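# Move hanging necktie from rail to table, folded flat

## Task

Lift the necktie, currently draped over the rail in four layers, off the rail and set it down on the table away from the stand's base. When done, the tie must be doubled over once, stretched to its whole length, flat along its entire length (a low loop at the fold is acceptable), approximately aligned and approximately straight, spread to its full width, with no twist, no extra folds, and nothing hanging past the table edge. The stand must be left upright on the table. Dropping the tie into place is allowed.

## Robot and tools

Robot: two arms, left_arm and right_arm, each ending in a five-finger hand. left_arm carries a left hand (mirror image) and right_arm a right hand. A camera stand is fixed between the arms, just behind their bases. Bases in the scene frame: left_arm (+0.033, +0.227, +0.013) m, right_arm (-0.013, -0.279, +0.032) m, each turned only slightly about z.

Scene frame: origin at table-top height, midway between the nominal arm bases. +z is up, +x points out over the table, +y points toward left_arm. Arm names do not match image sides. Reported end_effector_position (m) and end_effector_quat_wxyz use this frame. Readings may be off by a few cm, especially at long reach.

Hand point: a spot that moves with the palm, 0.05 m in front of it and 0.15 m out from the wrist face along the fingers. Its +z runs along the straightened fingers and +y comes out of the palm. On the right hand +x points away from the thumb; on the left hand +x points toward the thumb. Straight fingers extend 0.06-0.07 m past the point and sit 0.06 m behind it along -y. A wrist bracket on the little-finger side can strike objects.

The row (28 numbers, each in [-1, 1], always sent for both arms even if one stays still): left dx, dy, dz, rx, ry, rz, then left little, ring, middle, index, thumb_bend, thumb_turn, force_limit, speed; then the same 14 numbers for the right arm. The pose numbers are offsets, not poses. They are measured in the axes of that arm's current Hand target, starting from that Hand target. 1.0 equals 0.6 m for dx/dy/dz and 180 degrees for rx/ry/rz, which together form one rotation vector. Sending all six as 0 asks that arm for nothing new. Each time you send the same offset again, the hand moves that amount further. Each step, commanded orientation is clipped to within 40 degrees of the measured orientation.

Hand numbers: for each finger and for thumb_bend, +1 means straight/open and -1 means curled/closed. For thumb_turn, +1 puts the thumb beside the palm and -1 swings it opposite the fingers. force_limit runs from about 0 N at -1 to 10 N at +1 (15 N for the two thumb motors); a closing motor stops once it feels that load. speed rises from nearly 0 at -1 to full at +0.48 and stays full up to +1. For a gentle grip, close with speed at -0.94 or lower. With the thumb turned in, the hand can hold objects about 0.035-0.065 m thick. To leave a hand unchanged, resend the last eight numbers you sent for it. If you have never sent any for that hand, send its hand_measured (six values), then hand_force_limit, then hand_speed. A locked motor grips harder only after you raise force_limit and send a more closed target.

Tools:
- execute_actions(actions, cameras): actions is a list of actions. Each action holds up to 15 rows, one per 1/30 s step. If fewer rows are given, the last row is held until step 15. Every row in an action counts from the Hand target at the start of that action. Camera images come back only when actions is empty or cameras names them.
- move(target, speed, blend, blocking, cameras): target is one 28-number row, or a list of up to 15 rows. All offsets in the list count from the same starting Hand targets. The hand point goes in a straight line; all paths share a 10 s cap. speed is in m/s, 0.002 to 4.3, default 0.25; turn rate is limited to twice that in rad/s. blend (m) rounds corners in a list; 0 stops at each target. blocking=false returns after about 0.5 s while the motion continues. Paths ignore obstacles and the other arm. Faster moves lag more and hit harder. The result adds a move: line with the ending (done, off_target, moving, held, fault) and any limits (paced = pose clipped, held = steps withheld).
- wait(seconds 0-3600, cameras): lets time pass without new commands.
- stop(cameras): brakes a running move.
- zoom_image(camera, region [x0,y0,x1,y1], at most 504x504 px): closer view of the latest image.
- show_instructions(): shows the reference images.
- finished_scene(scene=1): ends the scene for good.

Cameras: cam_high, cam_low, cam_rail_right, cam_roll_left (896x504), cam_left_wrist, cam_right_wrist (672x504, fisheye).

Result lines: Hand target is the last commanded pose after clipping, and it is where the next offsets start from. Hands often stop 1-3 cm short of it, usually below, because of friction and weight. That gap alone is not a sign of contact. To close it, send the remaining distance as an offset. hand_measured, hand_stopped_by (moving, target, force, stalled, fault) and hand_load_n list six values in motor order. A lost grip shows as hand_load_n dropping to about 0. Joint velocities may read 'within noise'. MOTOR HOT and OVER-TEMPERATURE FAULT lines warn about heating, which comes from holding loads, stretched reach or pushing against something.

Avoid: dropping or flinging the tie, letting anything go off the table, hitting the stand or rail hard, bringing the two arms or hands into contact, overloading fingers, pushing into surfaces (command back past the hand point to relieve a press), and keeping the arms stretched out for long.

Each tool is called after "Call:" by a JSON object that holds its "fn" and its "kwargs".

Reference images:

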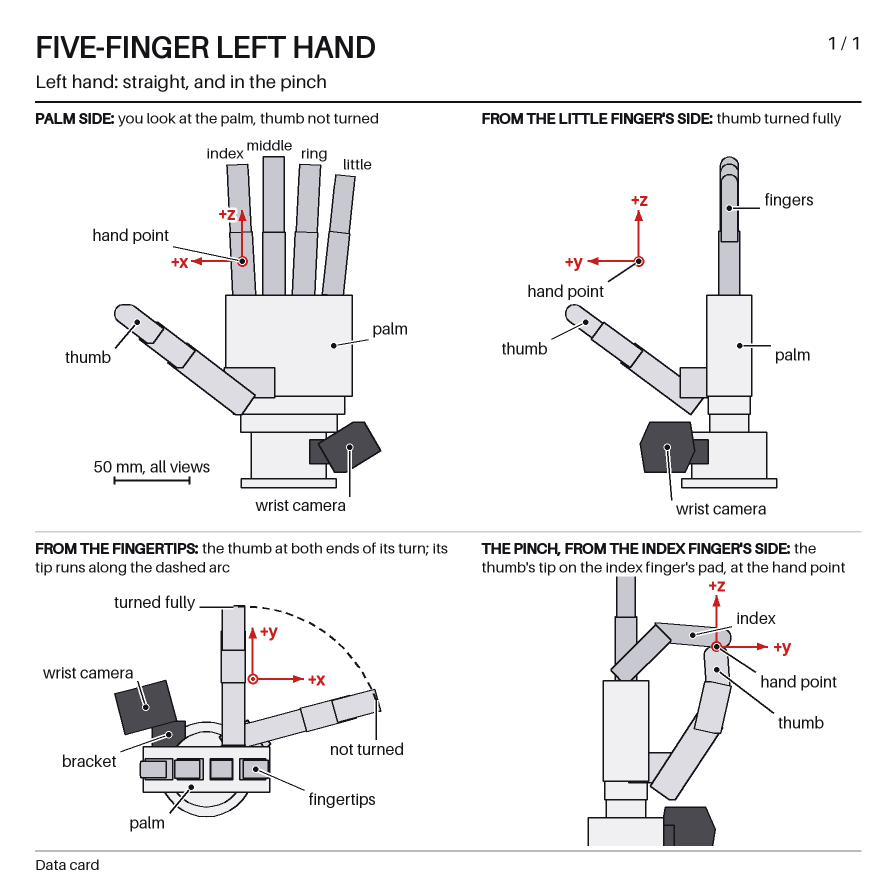

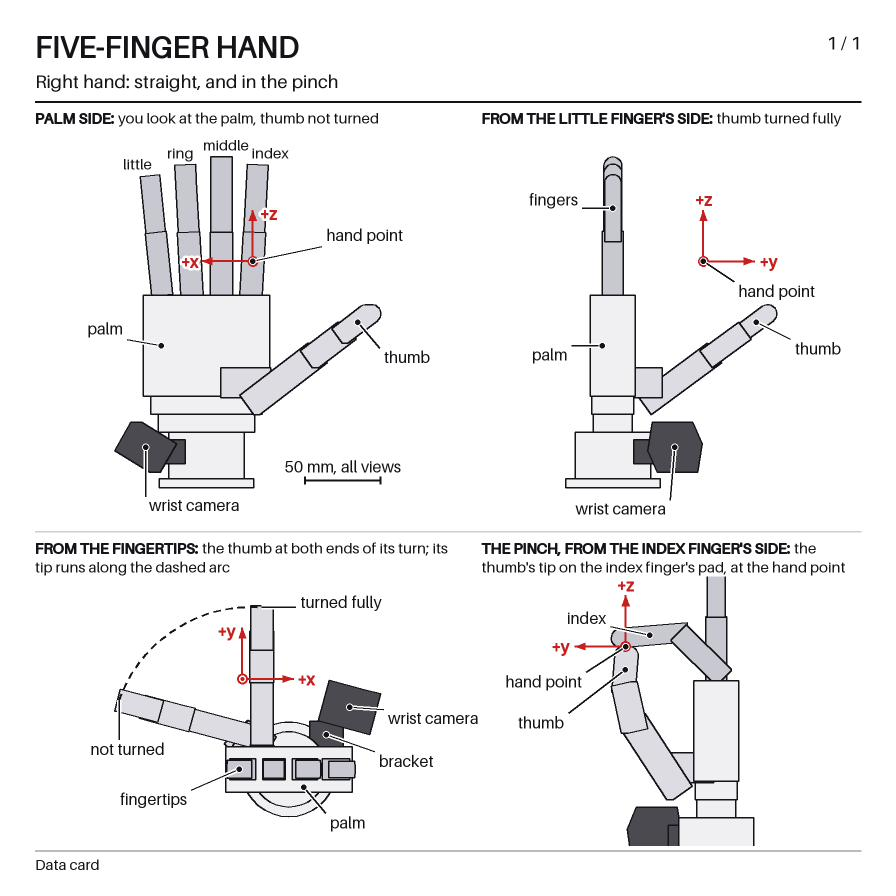

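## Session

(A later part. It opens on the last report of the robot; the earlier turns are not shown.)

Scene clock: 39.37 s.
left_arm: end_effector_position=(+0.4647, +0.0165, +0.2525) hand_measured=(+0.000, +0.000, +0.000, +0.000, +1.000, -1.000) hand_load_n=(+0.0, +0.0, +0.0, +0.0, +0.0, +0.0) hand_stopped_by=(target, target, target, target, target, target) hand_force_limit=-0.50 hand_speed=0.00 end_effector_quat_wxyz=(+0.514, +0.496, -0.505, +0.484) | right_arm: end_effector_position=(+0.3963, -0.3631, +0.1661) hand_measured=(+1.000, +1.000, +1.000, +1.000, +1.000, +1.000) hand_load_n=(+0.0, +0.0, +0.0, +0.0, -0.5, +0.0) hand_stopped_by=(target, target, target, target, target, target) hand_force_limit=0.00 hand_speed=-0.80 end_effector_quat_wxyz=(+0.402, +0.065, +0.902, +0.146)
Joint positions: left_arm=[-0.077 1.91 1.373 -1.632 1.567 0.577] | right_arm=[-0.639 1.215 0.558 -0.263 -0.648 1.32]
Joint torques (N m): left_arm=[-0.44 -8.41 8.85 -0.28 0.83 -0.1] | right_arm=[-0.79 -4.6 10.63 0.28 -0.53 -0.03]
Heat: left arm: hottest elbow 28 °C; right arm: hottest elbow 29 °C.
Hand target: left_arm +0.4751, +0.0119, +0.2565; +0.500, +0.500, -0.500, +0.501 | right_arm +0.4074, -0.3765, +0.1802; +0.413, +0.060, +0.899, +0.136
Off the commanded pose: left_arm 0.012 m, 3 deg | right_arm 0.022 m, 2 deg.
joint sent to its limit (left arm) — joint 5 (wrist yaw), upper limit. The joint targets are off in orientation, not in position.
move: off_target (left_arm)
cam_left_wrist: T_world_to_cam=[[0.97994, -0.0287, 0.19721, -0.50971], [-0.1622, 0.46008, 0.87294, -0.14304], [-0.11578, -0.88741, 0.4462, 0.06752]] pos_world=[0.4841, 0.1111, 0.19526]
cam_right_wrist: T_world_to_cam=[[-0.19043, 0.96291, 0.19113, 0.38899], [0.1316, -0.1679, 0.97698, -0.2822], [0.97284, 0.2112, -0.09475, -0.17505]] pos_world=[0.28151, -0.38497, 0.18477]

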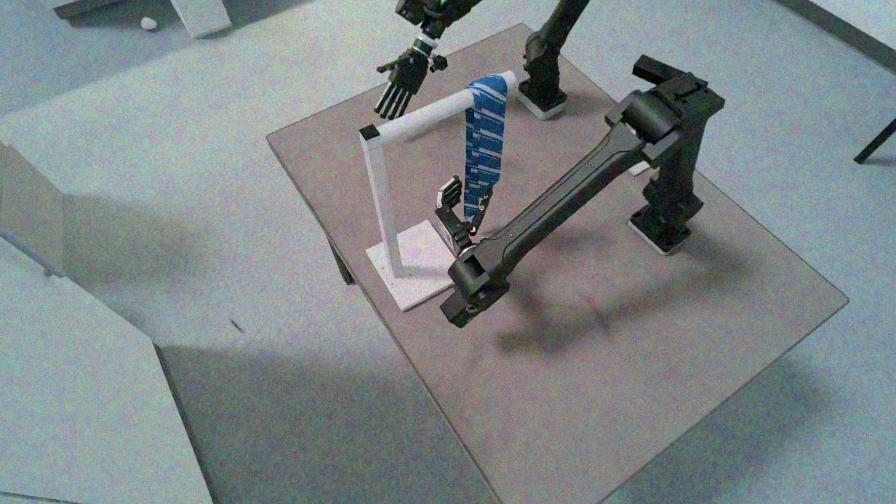

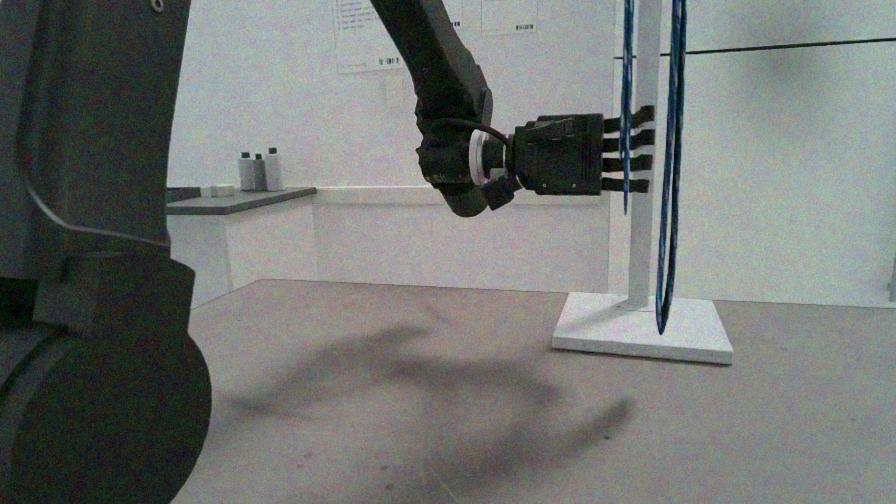

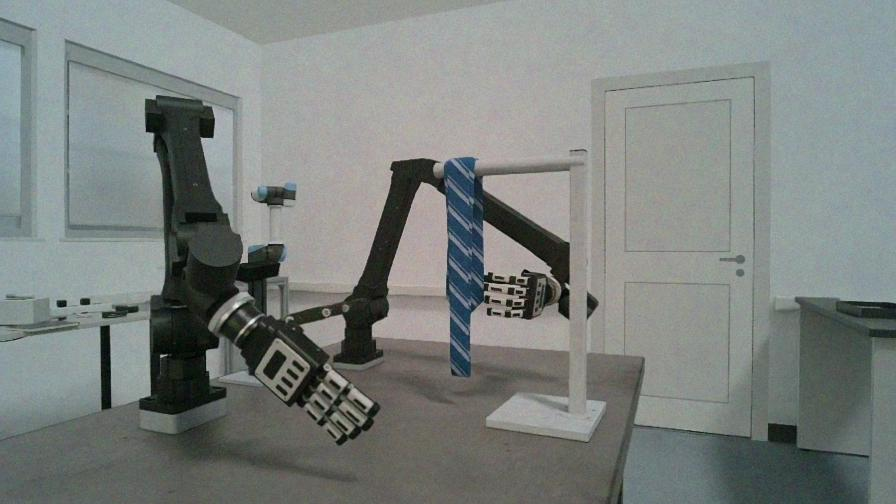

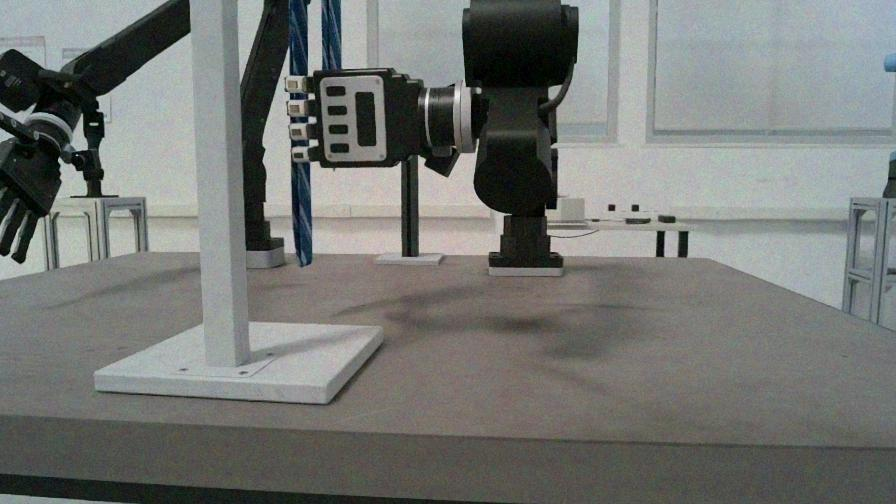

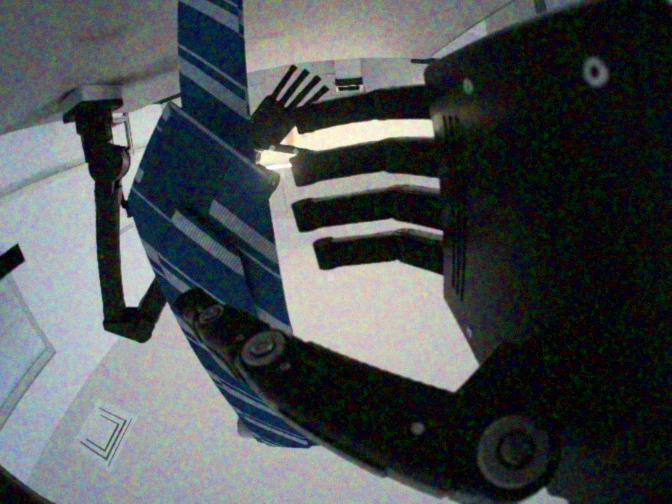

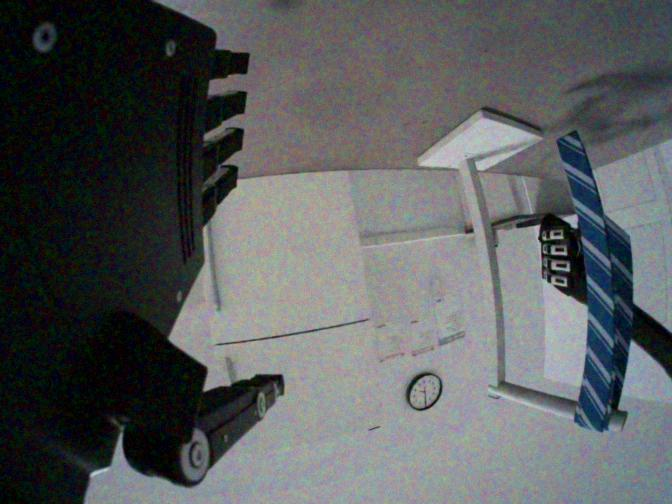

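Call:
{"fn": "move", "kwargs": {"target": [0,0.05,-0.007,0,0,0, 0,0,0,0,1,-1,-0.5,0, 0,0,0,0,0,0, 1,1,1,1,1,1,0,-0.8], "cameras": ["all"], "speed": 0.08}}

Call:
{"fn": "zoom_image", "kwargs": {"camera": "cam_low", "region": [580, 60, 720, 230]}}

Call:
{"fn": "zoom_image", "kwargs": {"camera": "cam_high", "region": [420, 130, 540, 250]}}

Call:
{"fn": "zoom_image", "kwargs": {"camera": "cam_rail_right", "region": [430, 230, 580, 350]}}

Scene clock: 41.53 s.
left_arm: end_effector_position=(+0.4481, +0.0170, +0.2508) hand_measured=(+0.000, +0.000, +0.000, +0.000, +1.000, -1.000) hand_load_n=(+0.0, +0.0, +0.0, +0.0, +0.0, -0.5) hand_stopped_by=(target, target, target, target, target, target) hand_force_limit=-0.50 hand_speed=0.00 end_effector_quat_wxyz=(+0.518, +0.500, -0.501, +0.481) | right_arm: end_effector_position=(+0.3963, -0.3631, +0.1661) hand_measured=(+1.000, +1.000, +1.000, +1.000, +1.000, +1.000) hand_load_n=(+0.0, +0.0, +0.0, +0.0, +0.0, +0.0) hand_stopped_by=(target, target, target, target, target, target) hand_force_limit=0.00 hand_speed=-0.80 end_effector_quat_wxyz=(+0.402, +0.065, +0.902, +0.146)
Joint positions: left_arm=[-0.077 1.882 1.316 -1.632 1.568 0.591] | right_arm=[-0.639 1.215 0.558 -0.263 -0.648 1.32]
Joint torques (N m): left_arm=[0.03 -10.52 5.64 -0.21 0.78 0.07] | right_arm=[-0.38 -4.25 10.44 0.17 -0.48 -0.07]
Heat: left arm: hottest elbow 28 °C; right arm: hottest elbow 29 °C.
Hand target: left_arm +0.4451, +0.0161, +0.2565; +0.500, +0.500, -0.500, +0.501 | right_arm +0.4074, -0.3765, +0.1802; +0.413, +0.060, +0.899, +0.136
Off the commanded pose: left_arm 0.007 m, 3 deg | right_arm 0.022 m, 2 deg.
joint sent to its limit (left arm) — joint 5 (wrist yaw), upper limit. The joint targets still meet the commanded pose.
move: off_target (left_arm)
cam_left_wrist: T_world_to_cam=[[0.98293, -0.02803, 0.18181, -0.49064], [-0.14875, 0.46037, 0.87518, -0.15105], [-0.10823, -0.88729, 0.44834, 0.06302]] pos_world=[0.46662, 0.1117, 0.19315]
cam_right_wrist: T_world_to_cam=[[-0.19043, 0.96291, 0.19113, 0.38899], [0.1316, -0.1679, 0.97698, -0.2822], [0.97284, 0.2112, -0.09475, -0.17505]] pos_world=[0.28151, -0.38497, 0.18477]

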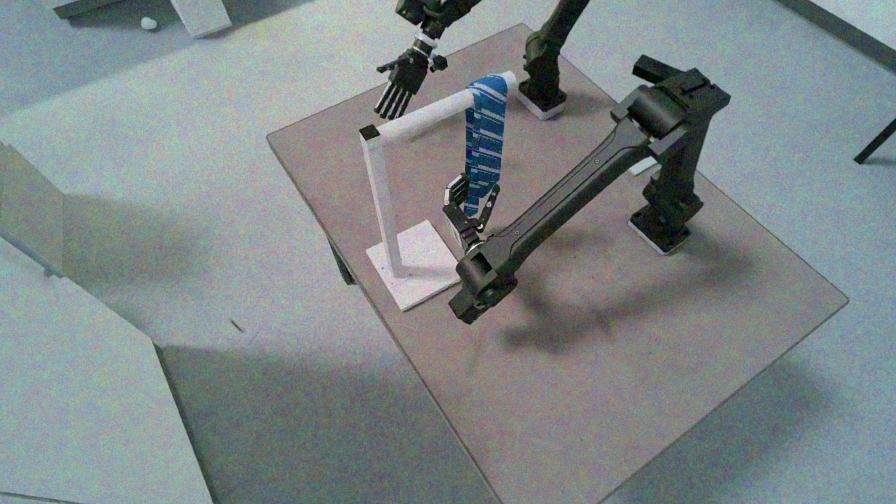

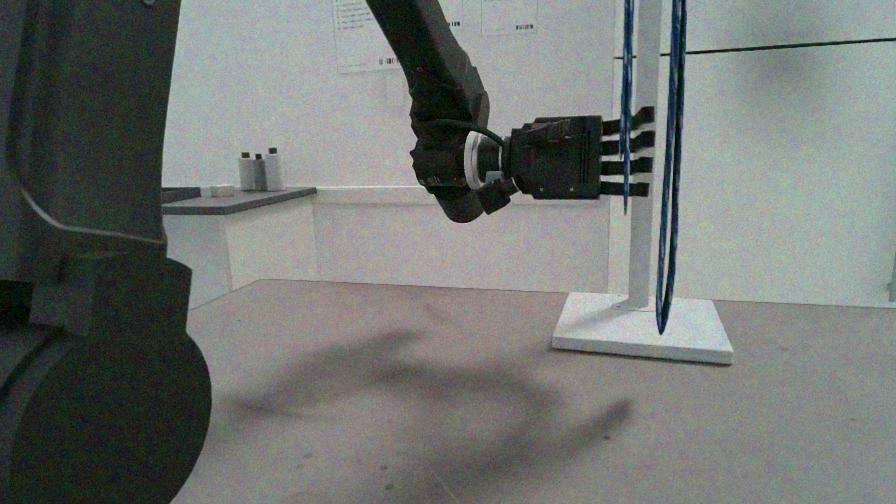

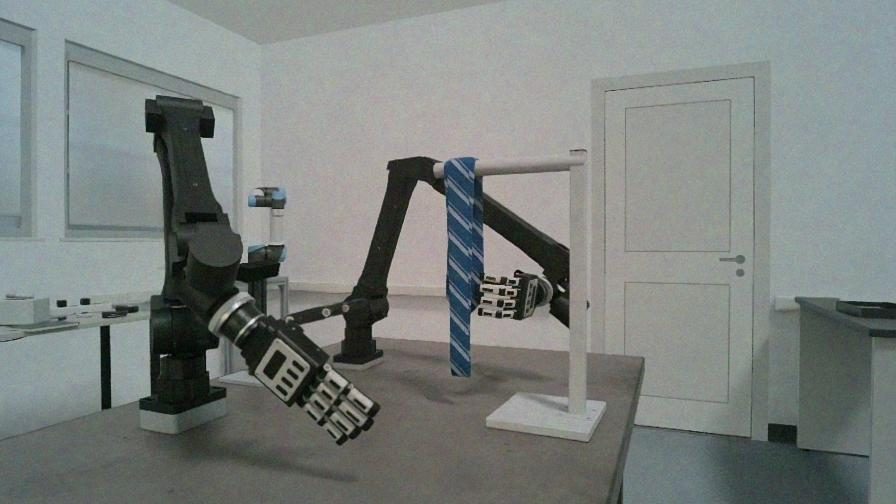

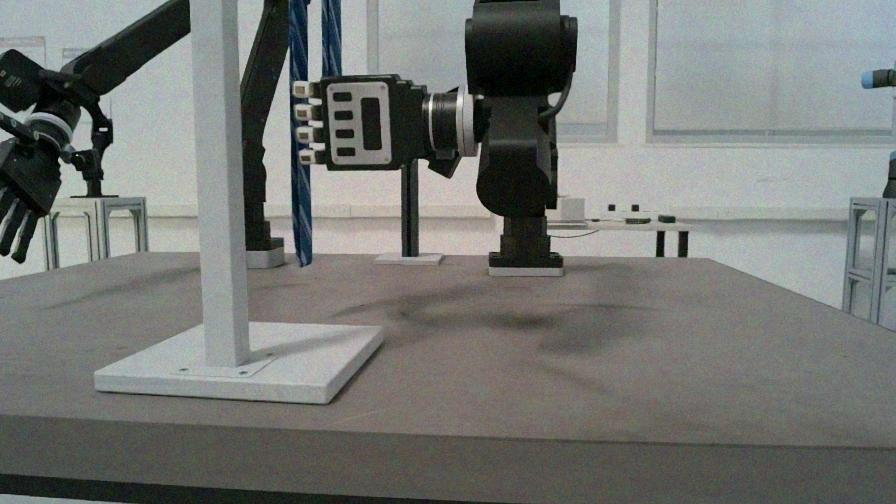

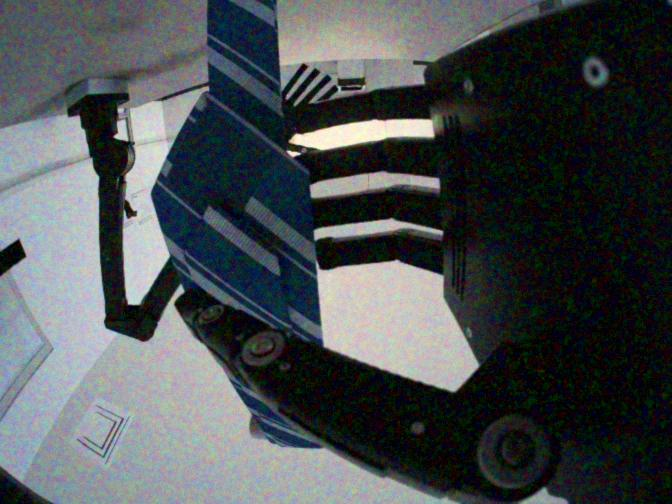

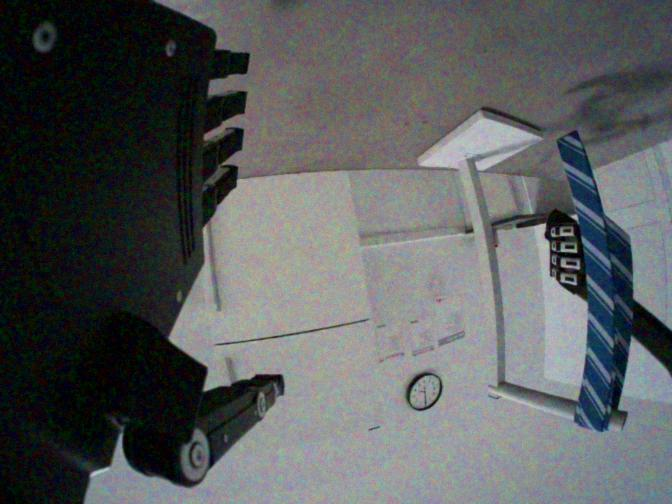

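Scaled by 2.965 from the camera's image (finer frame: 1280x720).

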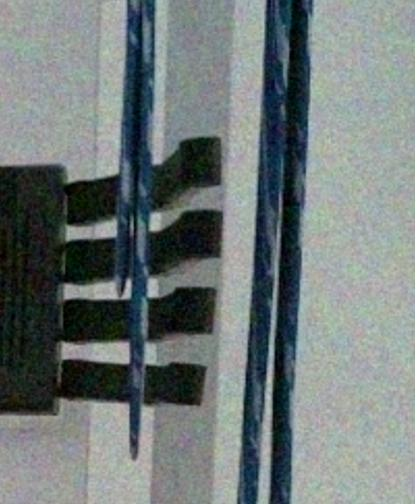

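Scaled by 4.200 from the camera's image (finer frame: 1280x720).

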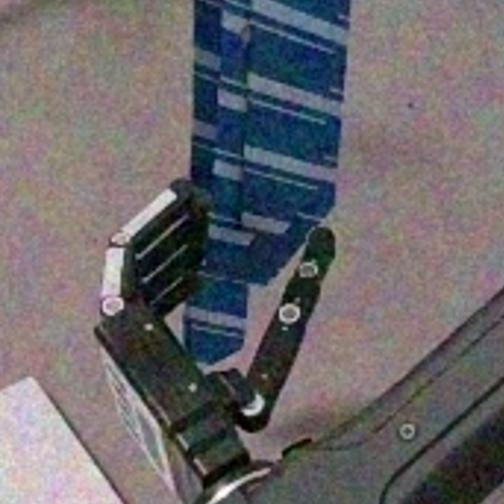

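Scaled by 3.360 from the camera's image (finer frame: 1280x720).

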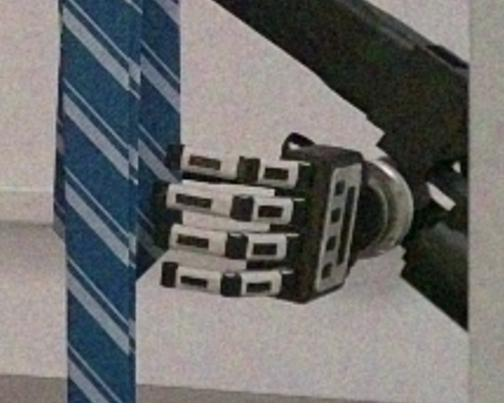

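Call:
{"fn": "move", "kwargs": {"target": [0,0.03,-0.006,0,0,0, 0,0,0,0,1,-1,-0.5,0, 0,0,0,0,0,0, 1,1,1,1,1,1,0,-0.8], "cameras": ["cam_high","cam_low","cam_rail_right"], "speed": 0.08}}

Call:
{"fn": "zoom_image", "kwargs": {"camera": "cam_low", "region": [580, 60, 720, 230]}}

Call:
{"fn": "zoom_image", "kwargs": {"camera": "cam_high", "region": [420, 130, 540, 250]}}

Call:
{"fn": "zoom_image", "kwargs": {"camera": "cam_rail_right", "region": [430, 230, 580, 350]}}

Scene clock: 42.80 s.
left_arm: end_effector_position=(+0.4285, +0.0178, +0.2511) hand_measured=(+0.000, +0.000, +0.000, +0.000, +1.000, -1.000) hand_load_n=(+0.0, +0.0, +0.0, +0.0, +0.0, +0.0) hand_stopped_by=(target, target, target, target, target, target) hand_force_limit=-0.50 hand_speed=0.00 end_effector_quat_wxyz=(+0.518, +0.500, -0.501, +0.481) | right_arm: end_effector_position=(+0.3963, -0.3631, +0.1661) hand_measured=(+1.000, +1.000, +1.000, +1.000, +1.000, +1.000) hand_load_n=(+0.0, +0.0, +0.0, +0.0, +0.0, +0.0) hand_stopped_by=(target, target, target, target, target, target) hand_force_limit=0.00 hand_speed=-0.80 end_effector_quat_wxyz=(+0.402, +0.065, +0.902, +0.146)
Joint positions: left_arm=[-0.077 1.843 1.253 -1.63 1.568 0.613] | right_arm=[-0.639 1.215 0.558 -0.263 -0.648 1.32]
Joint torques (N m): left_arm=[0.85 -10.34 5.56 -0.18 0.76 0.11] | right_arm=[-0.67 -4.19 10.43 0.18 -0.55 -0.07]
Heat: left arm: hottest elbow 28 °C; right arm: hottest elbow 29 °C.
Hand target: left_arm +0.4271, +0.0197, +0.2565; +0.500, +0.500, -0.500, +0.500 | right_arm +0.4074, -0.3765, +0.1802; +0.413, +0.060, +0.899, +0.136
Off the commanded pose: left_arm 0.006 m, 3 deg | right_arm 0.022 m, 2 deg.
joint sent to its limit (left arm) — joint 5 (wrist yaw), upper limit. The joint targets still meet the commanded pose.
move: off_target (left_arm)

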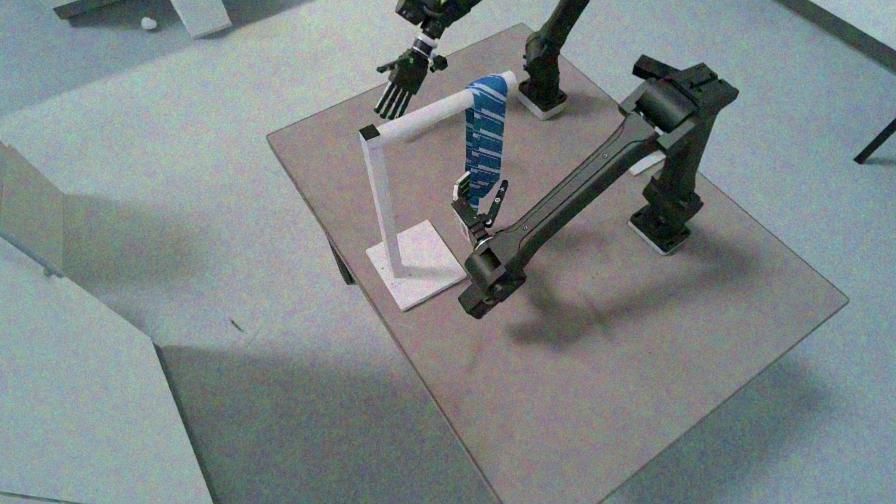

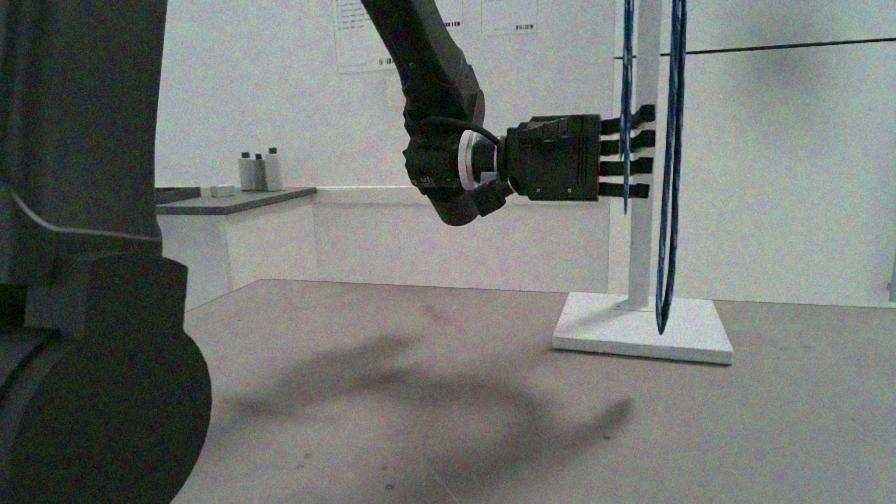

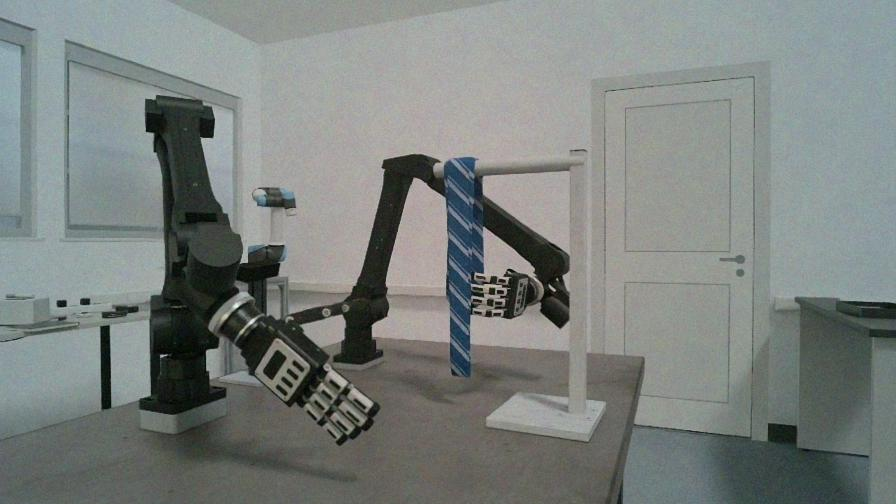

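Scaled by 2.965 from the camera's image (finer frame: 1280x720).

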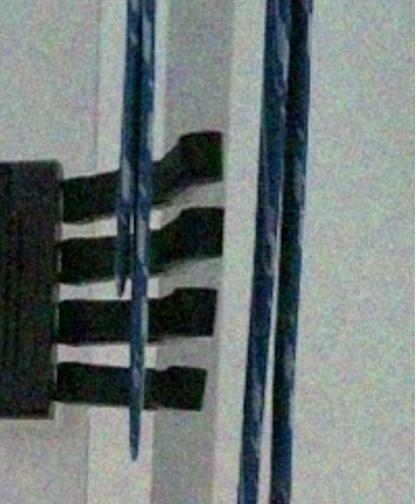

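Scaled by 4.200 from the camera's image (finer frame: 1280x720).

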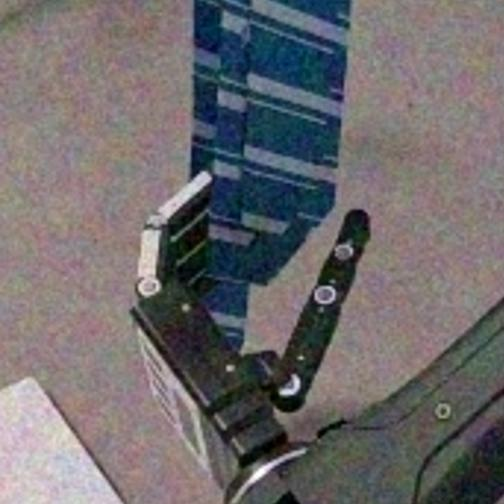

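Scaled by 3.360 from the camera's image (finer frame: 1280x720).

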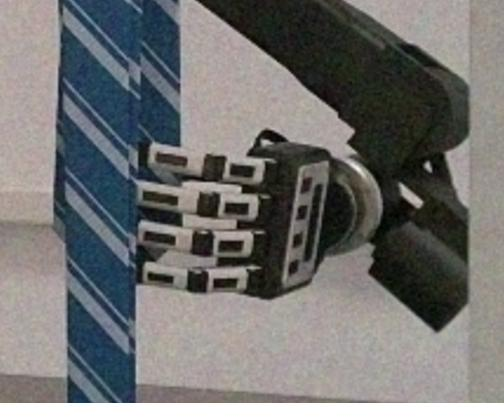

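Call:
{"fn": "move", "kwargs": {"target": [0,0.012,0,0,0,0, 0,0,0,0,0.05,-1,-0.5,-0.4, 0,0,0,0,0,0, 1,1,1,1,1,1,0,-0.8], "cameras": ["cam_high","cam_low","cam_left_wrist"], "speed": 0.08}}

Call:
{"fn": "zoom_image", "kwargs": {"camera": "cam_low", "region": [580, 60, 720, 230]}}

Call:
{"fn": "zoom_image", "kwargs": {"camera": "cam_high", "region": [420, 130, 540, 250]}}

Scene clock: 44.47 s.
left_arm: end_effector_position=(+0.4216, +0.0180, +0.2510) hand_measured=(+0.000, +0.000, +0.000, +0.000, +0.050, -1.000) hand_load_n=(+0.0, +0.0, +0.0, +0.0, +0.0, +0.0) hand_stopped_by=(target, target, target, target, target, target) hand_force_limit=-0.50 hand_speed=-0.40 end_effector_quat_wxyz=(+0.517, +0.500, -0.501, +0.481) | right_arm: end_effector_position=(+0.3963, -0.3631, +0.1661) hand_measured=(+1.000, +1.000, +1.000, +1.000, +1.000, +1.000) hand_load_n=(+0.5, +0.0, +0.0, +0.0, +0.0, +0.0) hand_stopped_by=(target, target, target, target, target, target) hand_force_limit=0.00 hand_speed=-0.80 end_effector_quat_wxyz=(+0.402, +0.065, +0.902, +0.146)
Joint positions: left_arm=[-0.077 1.829 1.231 -1.63 1.568 0.622] | right_arm=[-0.639 1.215 0.558 -0.263 -0.648 1.32]
Joint torques (N m): left_arm=[0.38 -10.23 5.49 -0.23 0.76 0.1] | right_arm=[-1.08 -4.31 10.44 0.24 -0.58 -0.06]
Heat: left arm: hottest elbow 28 °C; right arm: hottest elbow 30 °C.
Hand target: left_arm +0.4199, +0.0197, +0.2565; +0.500, +0.500, -0.500, +0.501 | right_arm +0.4074, -0.3765, +0.1802; +0.413, +0.060, +0.899, +0.136
Off the commanded pose: left_arm 0.006 m, 3 deg | right_arm 0.022 m, 2 deg.
joint sent to its limit (left arm) — joint 5 (wrist yaw), upper limit. The joint targets still meet the commanded pose.
move: off_target (left_arm)
cam_left_wrist: T_world_to_cam=[[0.98273, -0.02801, 0.18293, -0.46475], [-0.14975, 0.46043, 0.87497, -0.15525], [-0.10874, -0.88726, 0.44828, 0.06113]] pos_world=[0.44012, 0.1127, 0.19345]

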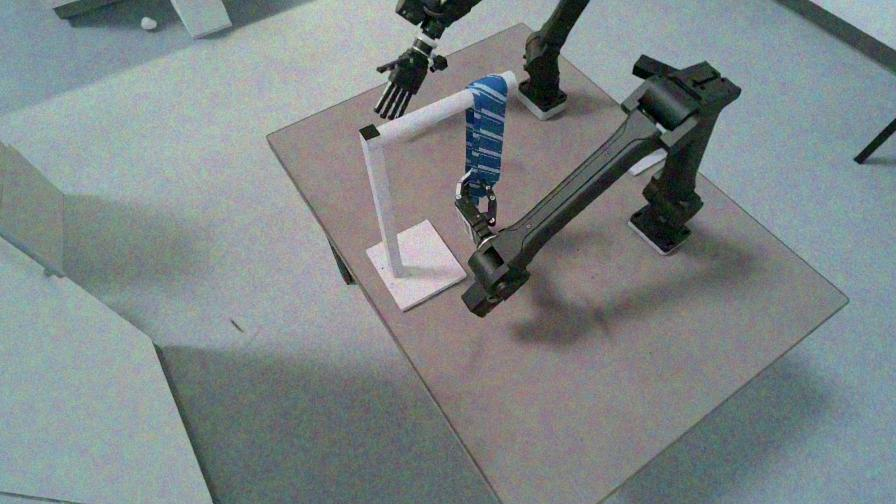

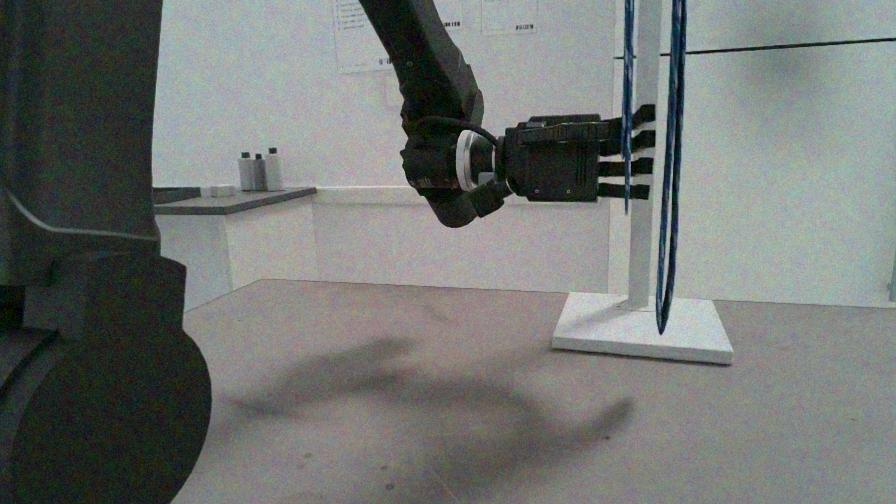

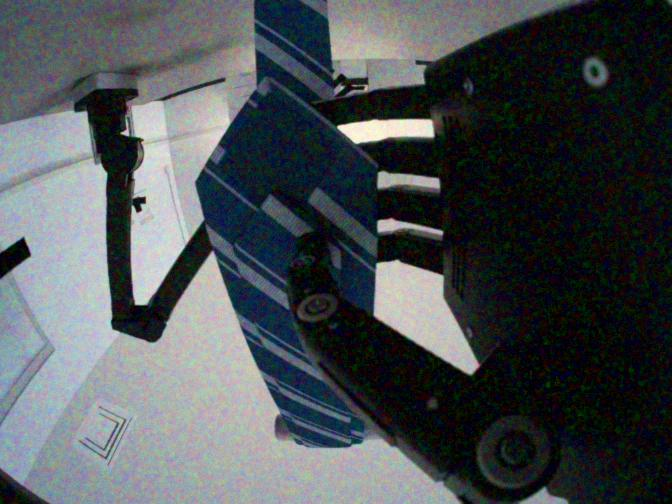

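Scaled by 2.965 from the camera's image (finer frame: 1280x720).

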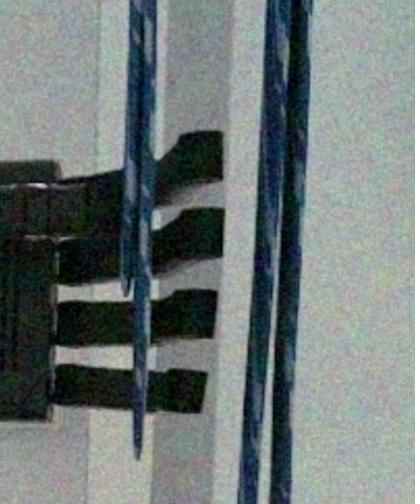

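Scaled by 4.200 from the camera's image (finer frame: 1280x720).

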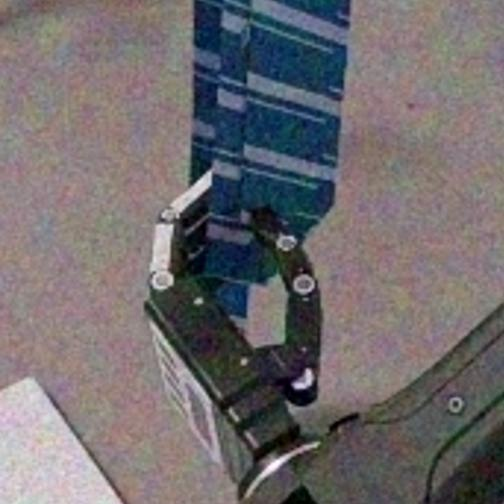

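Call:
{"fn": "zoom_image", "kwargs": {"camera": "cam_left_wrist", "region": [180, 60, 420, 320]}}

Scaled by 1.938 from the camera's image (finer frame: 960x720).

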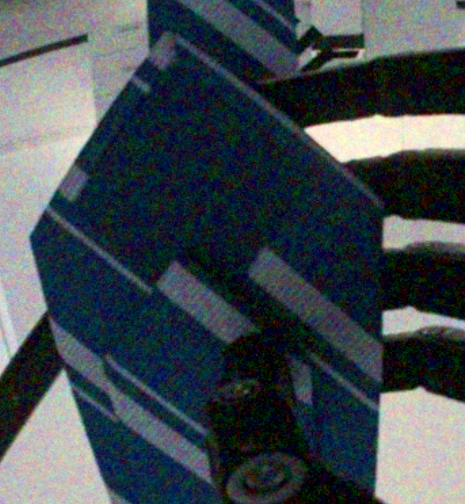

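Call:
{"fn": "move", "kwargs": {"target": [[0,0,0,0,0,0, 0,0,0,0,0.4,-1,-0.5,-0.2, 0,0,0,0,0,0, 1,1,1,1,1,1,0,-0.8],[0.016,0.023,0,0,0,0, 0,0,0,0,0.4,-1,-0.5,-0.2, 0,0,0,0,0,0, 1,1,1,1,1,1,0,-0.8],[0.016,0.023,0,0,0,0, 0,0,0,0,0.0,-1,-0.5,-0.2, 0,0,0,0,0,0, 1,1,1,1,1,1,0,-0.8]], "cameras": ["cam_high","cam_low","cam_left_wrist","cam_rail_right"], "speed": 0.08}}

Call:
{"fn": "zoom_image", "kwargs": {"camera": "cam_low", "region": [580, 60, 720, 230]}}

Call:
{"fn": "zoom_image", "kwargs": {"camera": "cam_high", "region": [420, 130, 540, 250]}}

Call:
{"fn": "zoom_image", "kwargs": {"camera": "cam_left_wrist", "region": [180, 60, 420, 320]}}

Scene clock: 48.27 s.
left_arm: end_effector_position=(+0.4074, +0.0185, +0.2610) hand_measured=(+0.000, +0.000, +0.000, +0.000, +0.000, -1.000) hand_load_n=(+0.0, +0.0, +0.0, +0.0, +0.0, +0.0) hand_stopped_by=(target, target, target, target, target, target) hand_force_limit=-0.50 hand_speed=-0.20 end_effector_quat_wxyz=(+0.514, +0.496, -0.504, +0.485) | right_arm: end_effector_position=(+0.3963, -0.3631, +0.1661) hand_measured=(+1.000, +1.000, +1.000, +1.000, +1.000, +1.000) hand_load_n=(+0.0, +0.0, +0.0, +0.0, +0.0, +0.0) hand_stopped_by=(target, target, target, target, target, target) hand_force_limit=0.00 hand_speed=-0.80 end_effector_quat_wxyz=(+0.402, +0.065, +0.902, +0.146)
Joint positions: left_arm=[-0.077 1.781 1.196 -1.63 1.568 0.623] | right_arm=[-0.639 1.215 0.558 -0.263 -0.648 1.32]
Joint torques (N m): left_arm=[0.79 -9.35 5.65 -0.47 0.76 0.02] | right_arm=[-0.97 -4.42 10.4 0.06 -0.53 -0.1]
Heat: left arm: hottest elbow 28 °C; right arm: hottest elbow 30 °C.
Hand target: left_arm +0.4060, +0.0197, +0.2661; +0.500, +0.500, -0.500, +0.501 | right_arm +0.4074, -0.3765, +0.1802; +0.413, +0.060, +0.899, +0.136
Off the commanded pose: left_arm 0.005 m, 3 deg | right_arm 0.022 m, 2 deg.
joint sent to its limit (left arm) — joint 5 (wrist yaw), upper limit. The joint targets still meet the commanded pose.
move: off_target (left_arm); target 3's new numbers were sent with left_arm's hand 0.005 m and 3 deg from that target
cam_left_wrist: T_world_to_cam=[[0.98004, -0.02793, 0.19681, -0.45521], [-0.16209, 0.46092, 0.87251, -0.16065], [-0.11508, -0.887, 0.44719, 0.05836]] pos_world=[0.4268, 0.1131, 0.20366]
Images, in order (width x height): cam_high 896x504, cam_low 896x504, cam_rail_right 896x504, cam_left_wrist 672x504.

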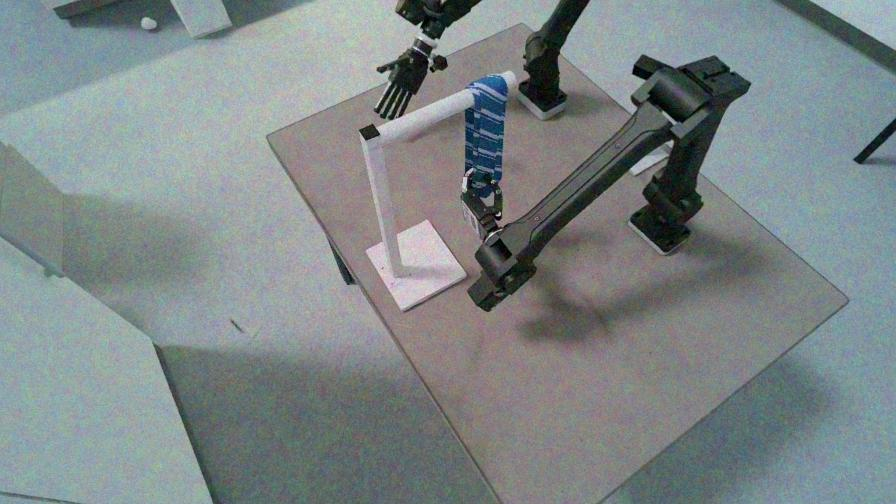

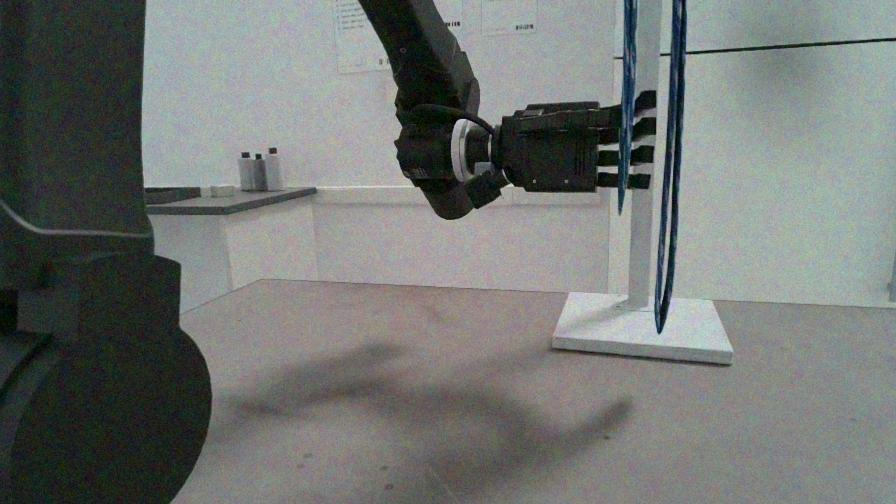

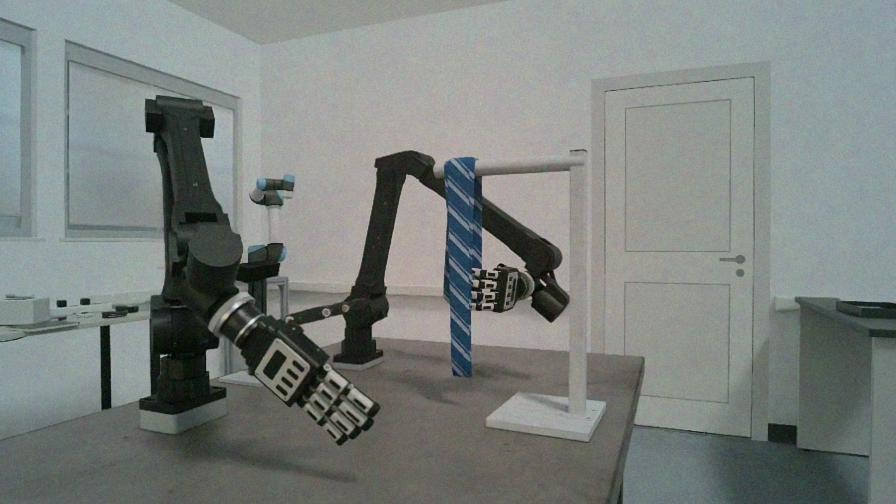

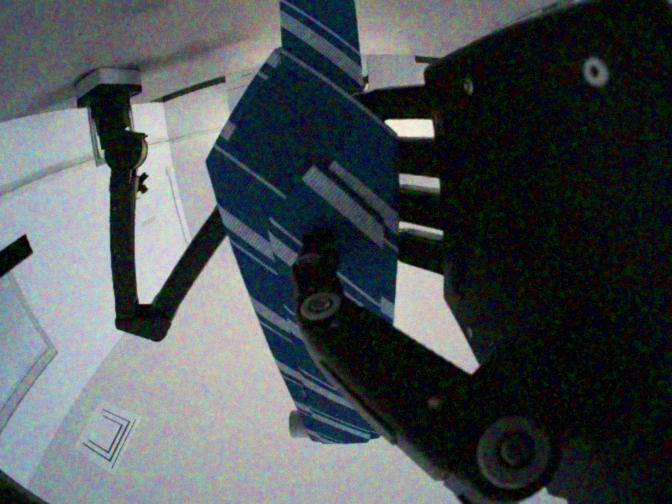

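Scaled by 2.965 from the camera's image (finer frame: 1280x720).

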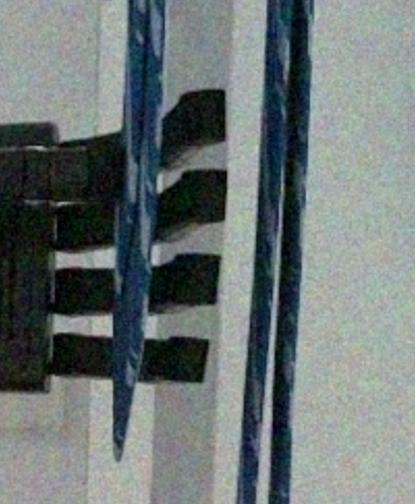

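Scaled by 4.200 from the camera's image (finer frame: 1280x720).

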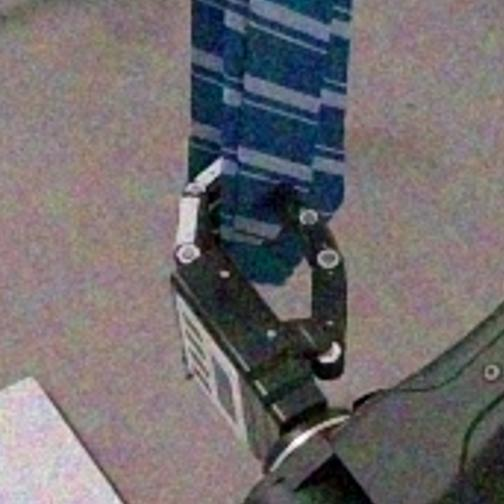

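Scaled by 1.938 from the camera's image (finer frame: 960x720).

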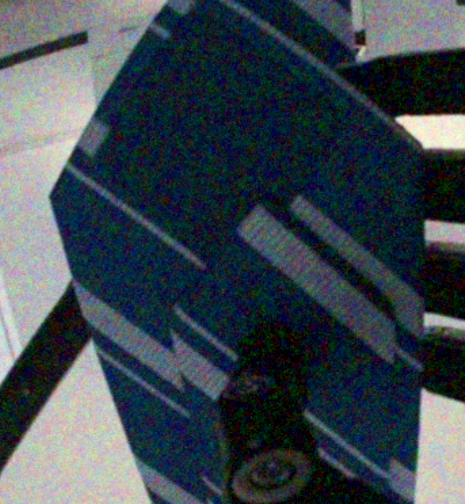

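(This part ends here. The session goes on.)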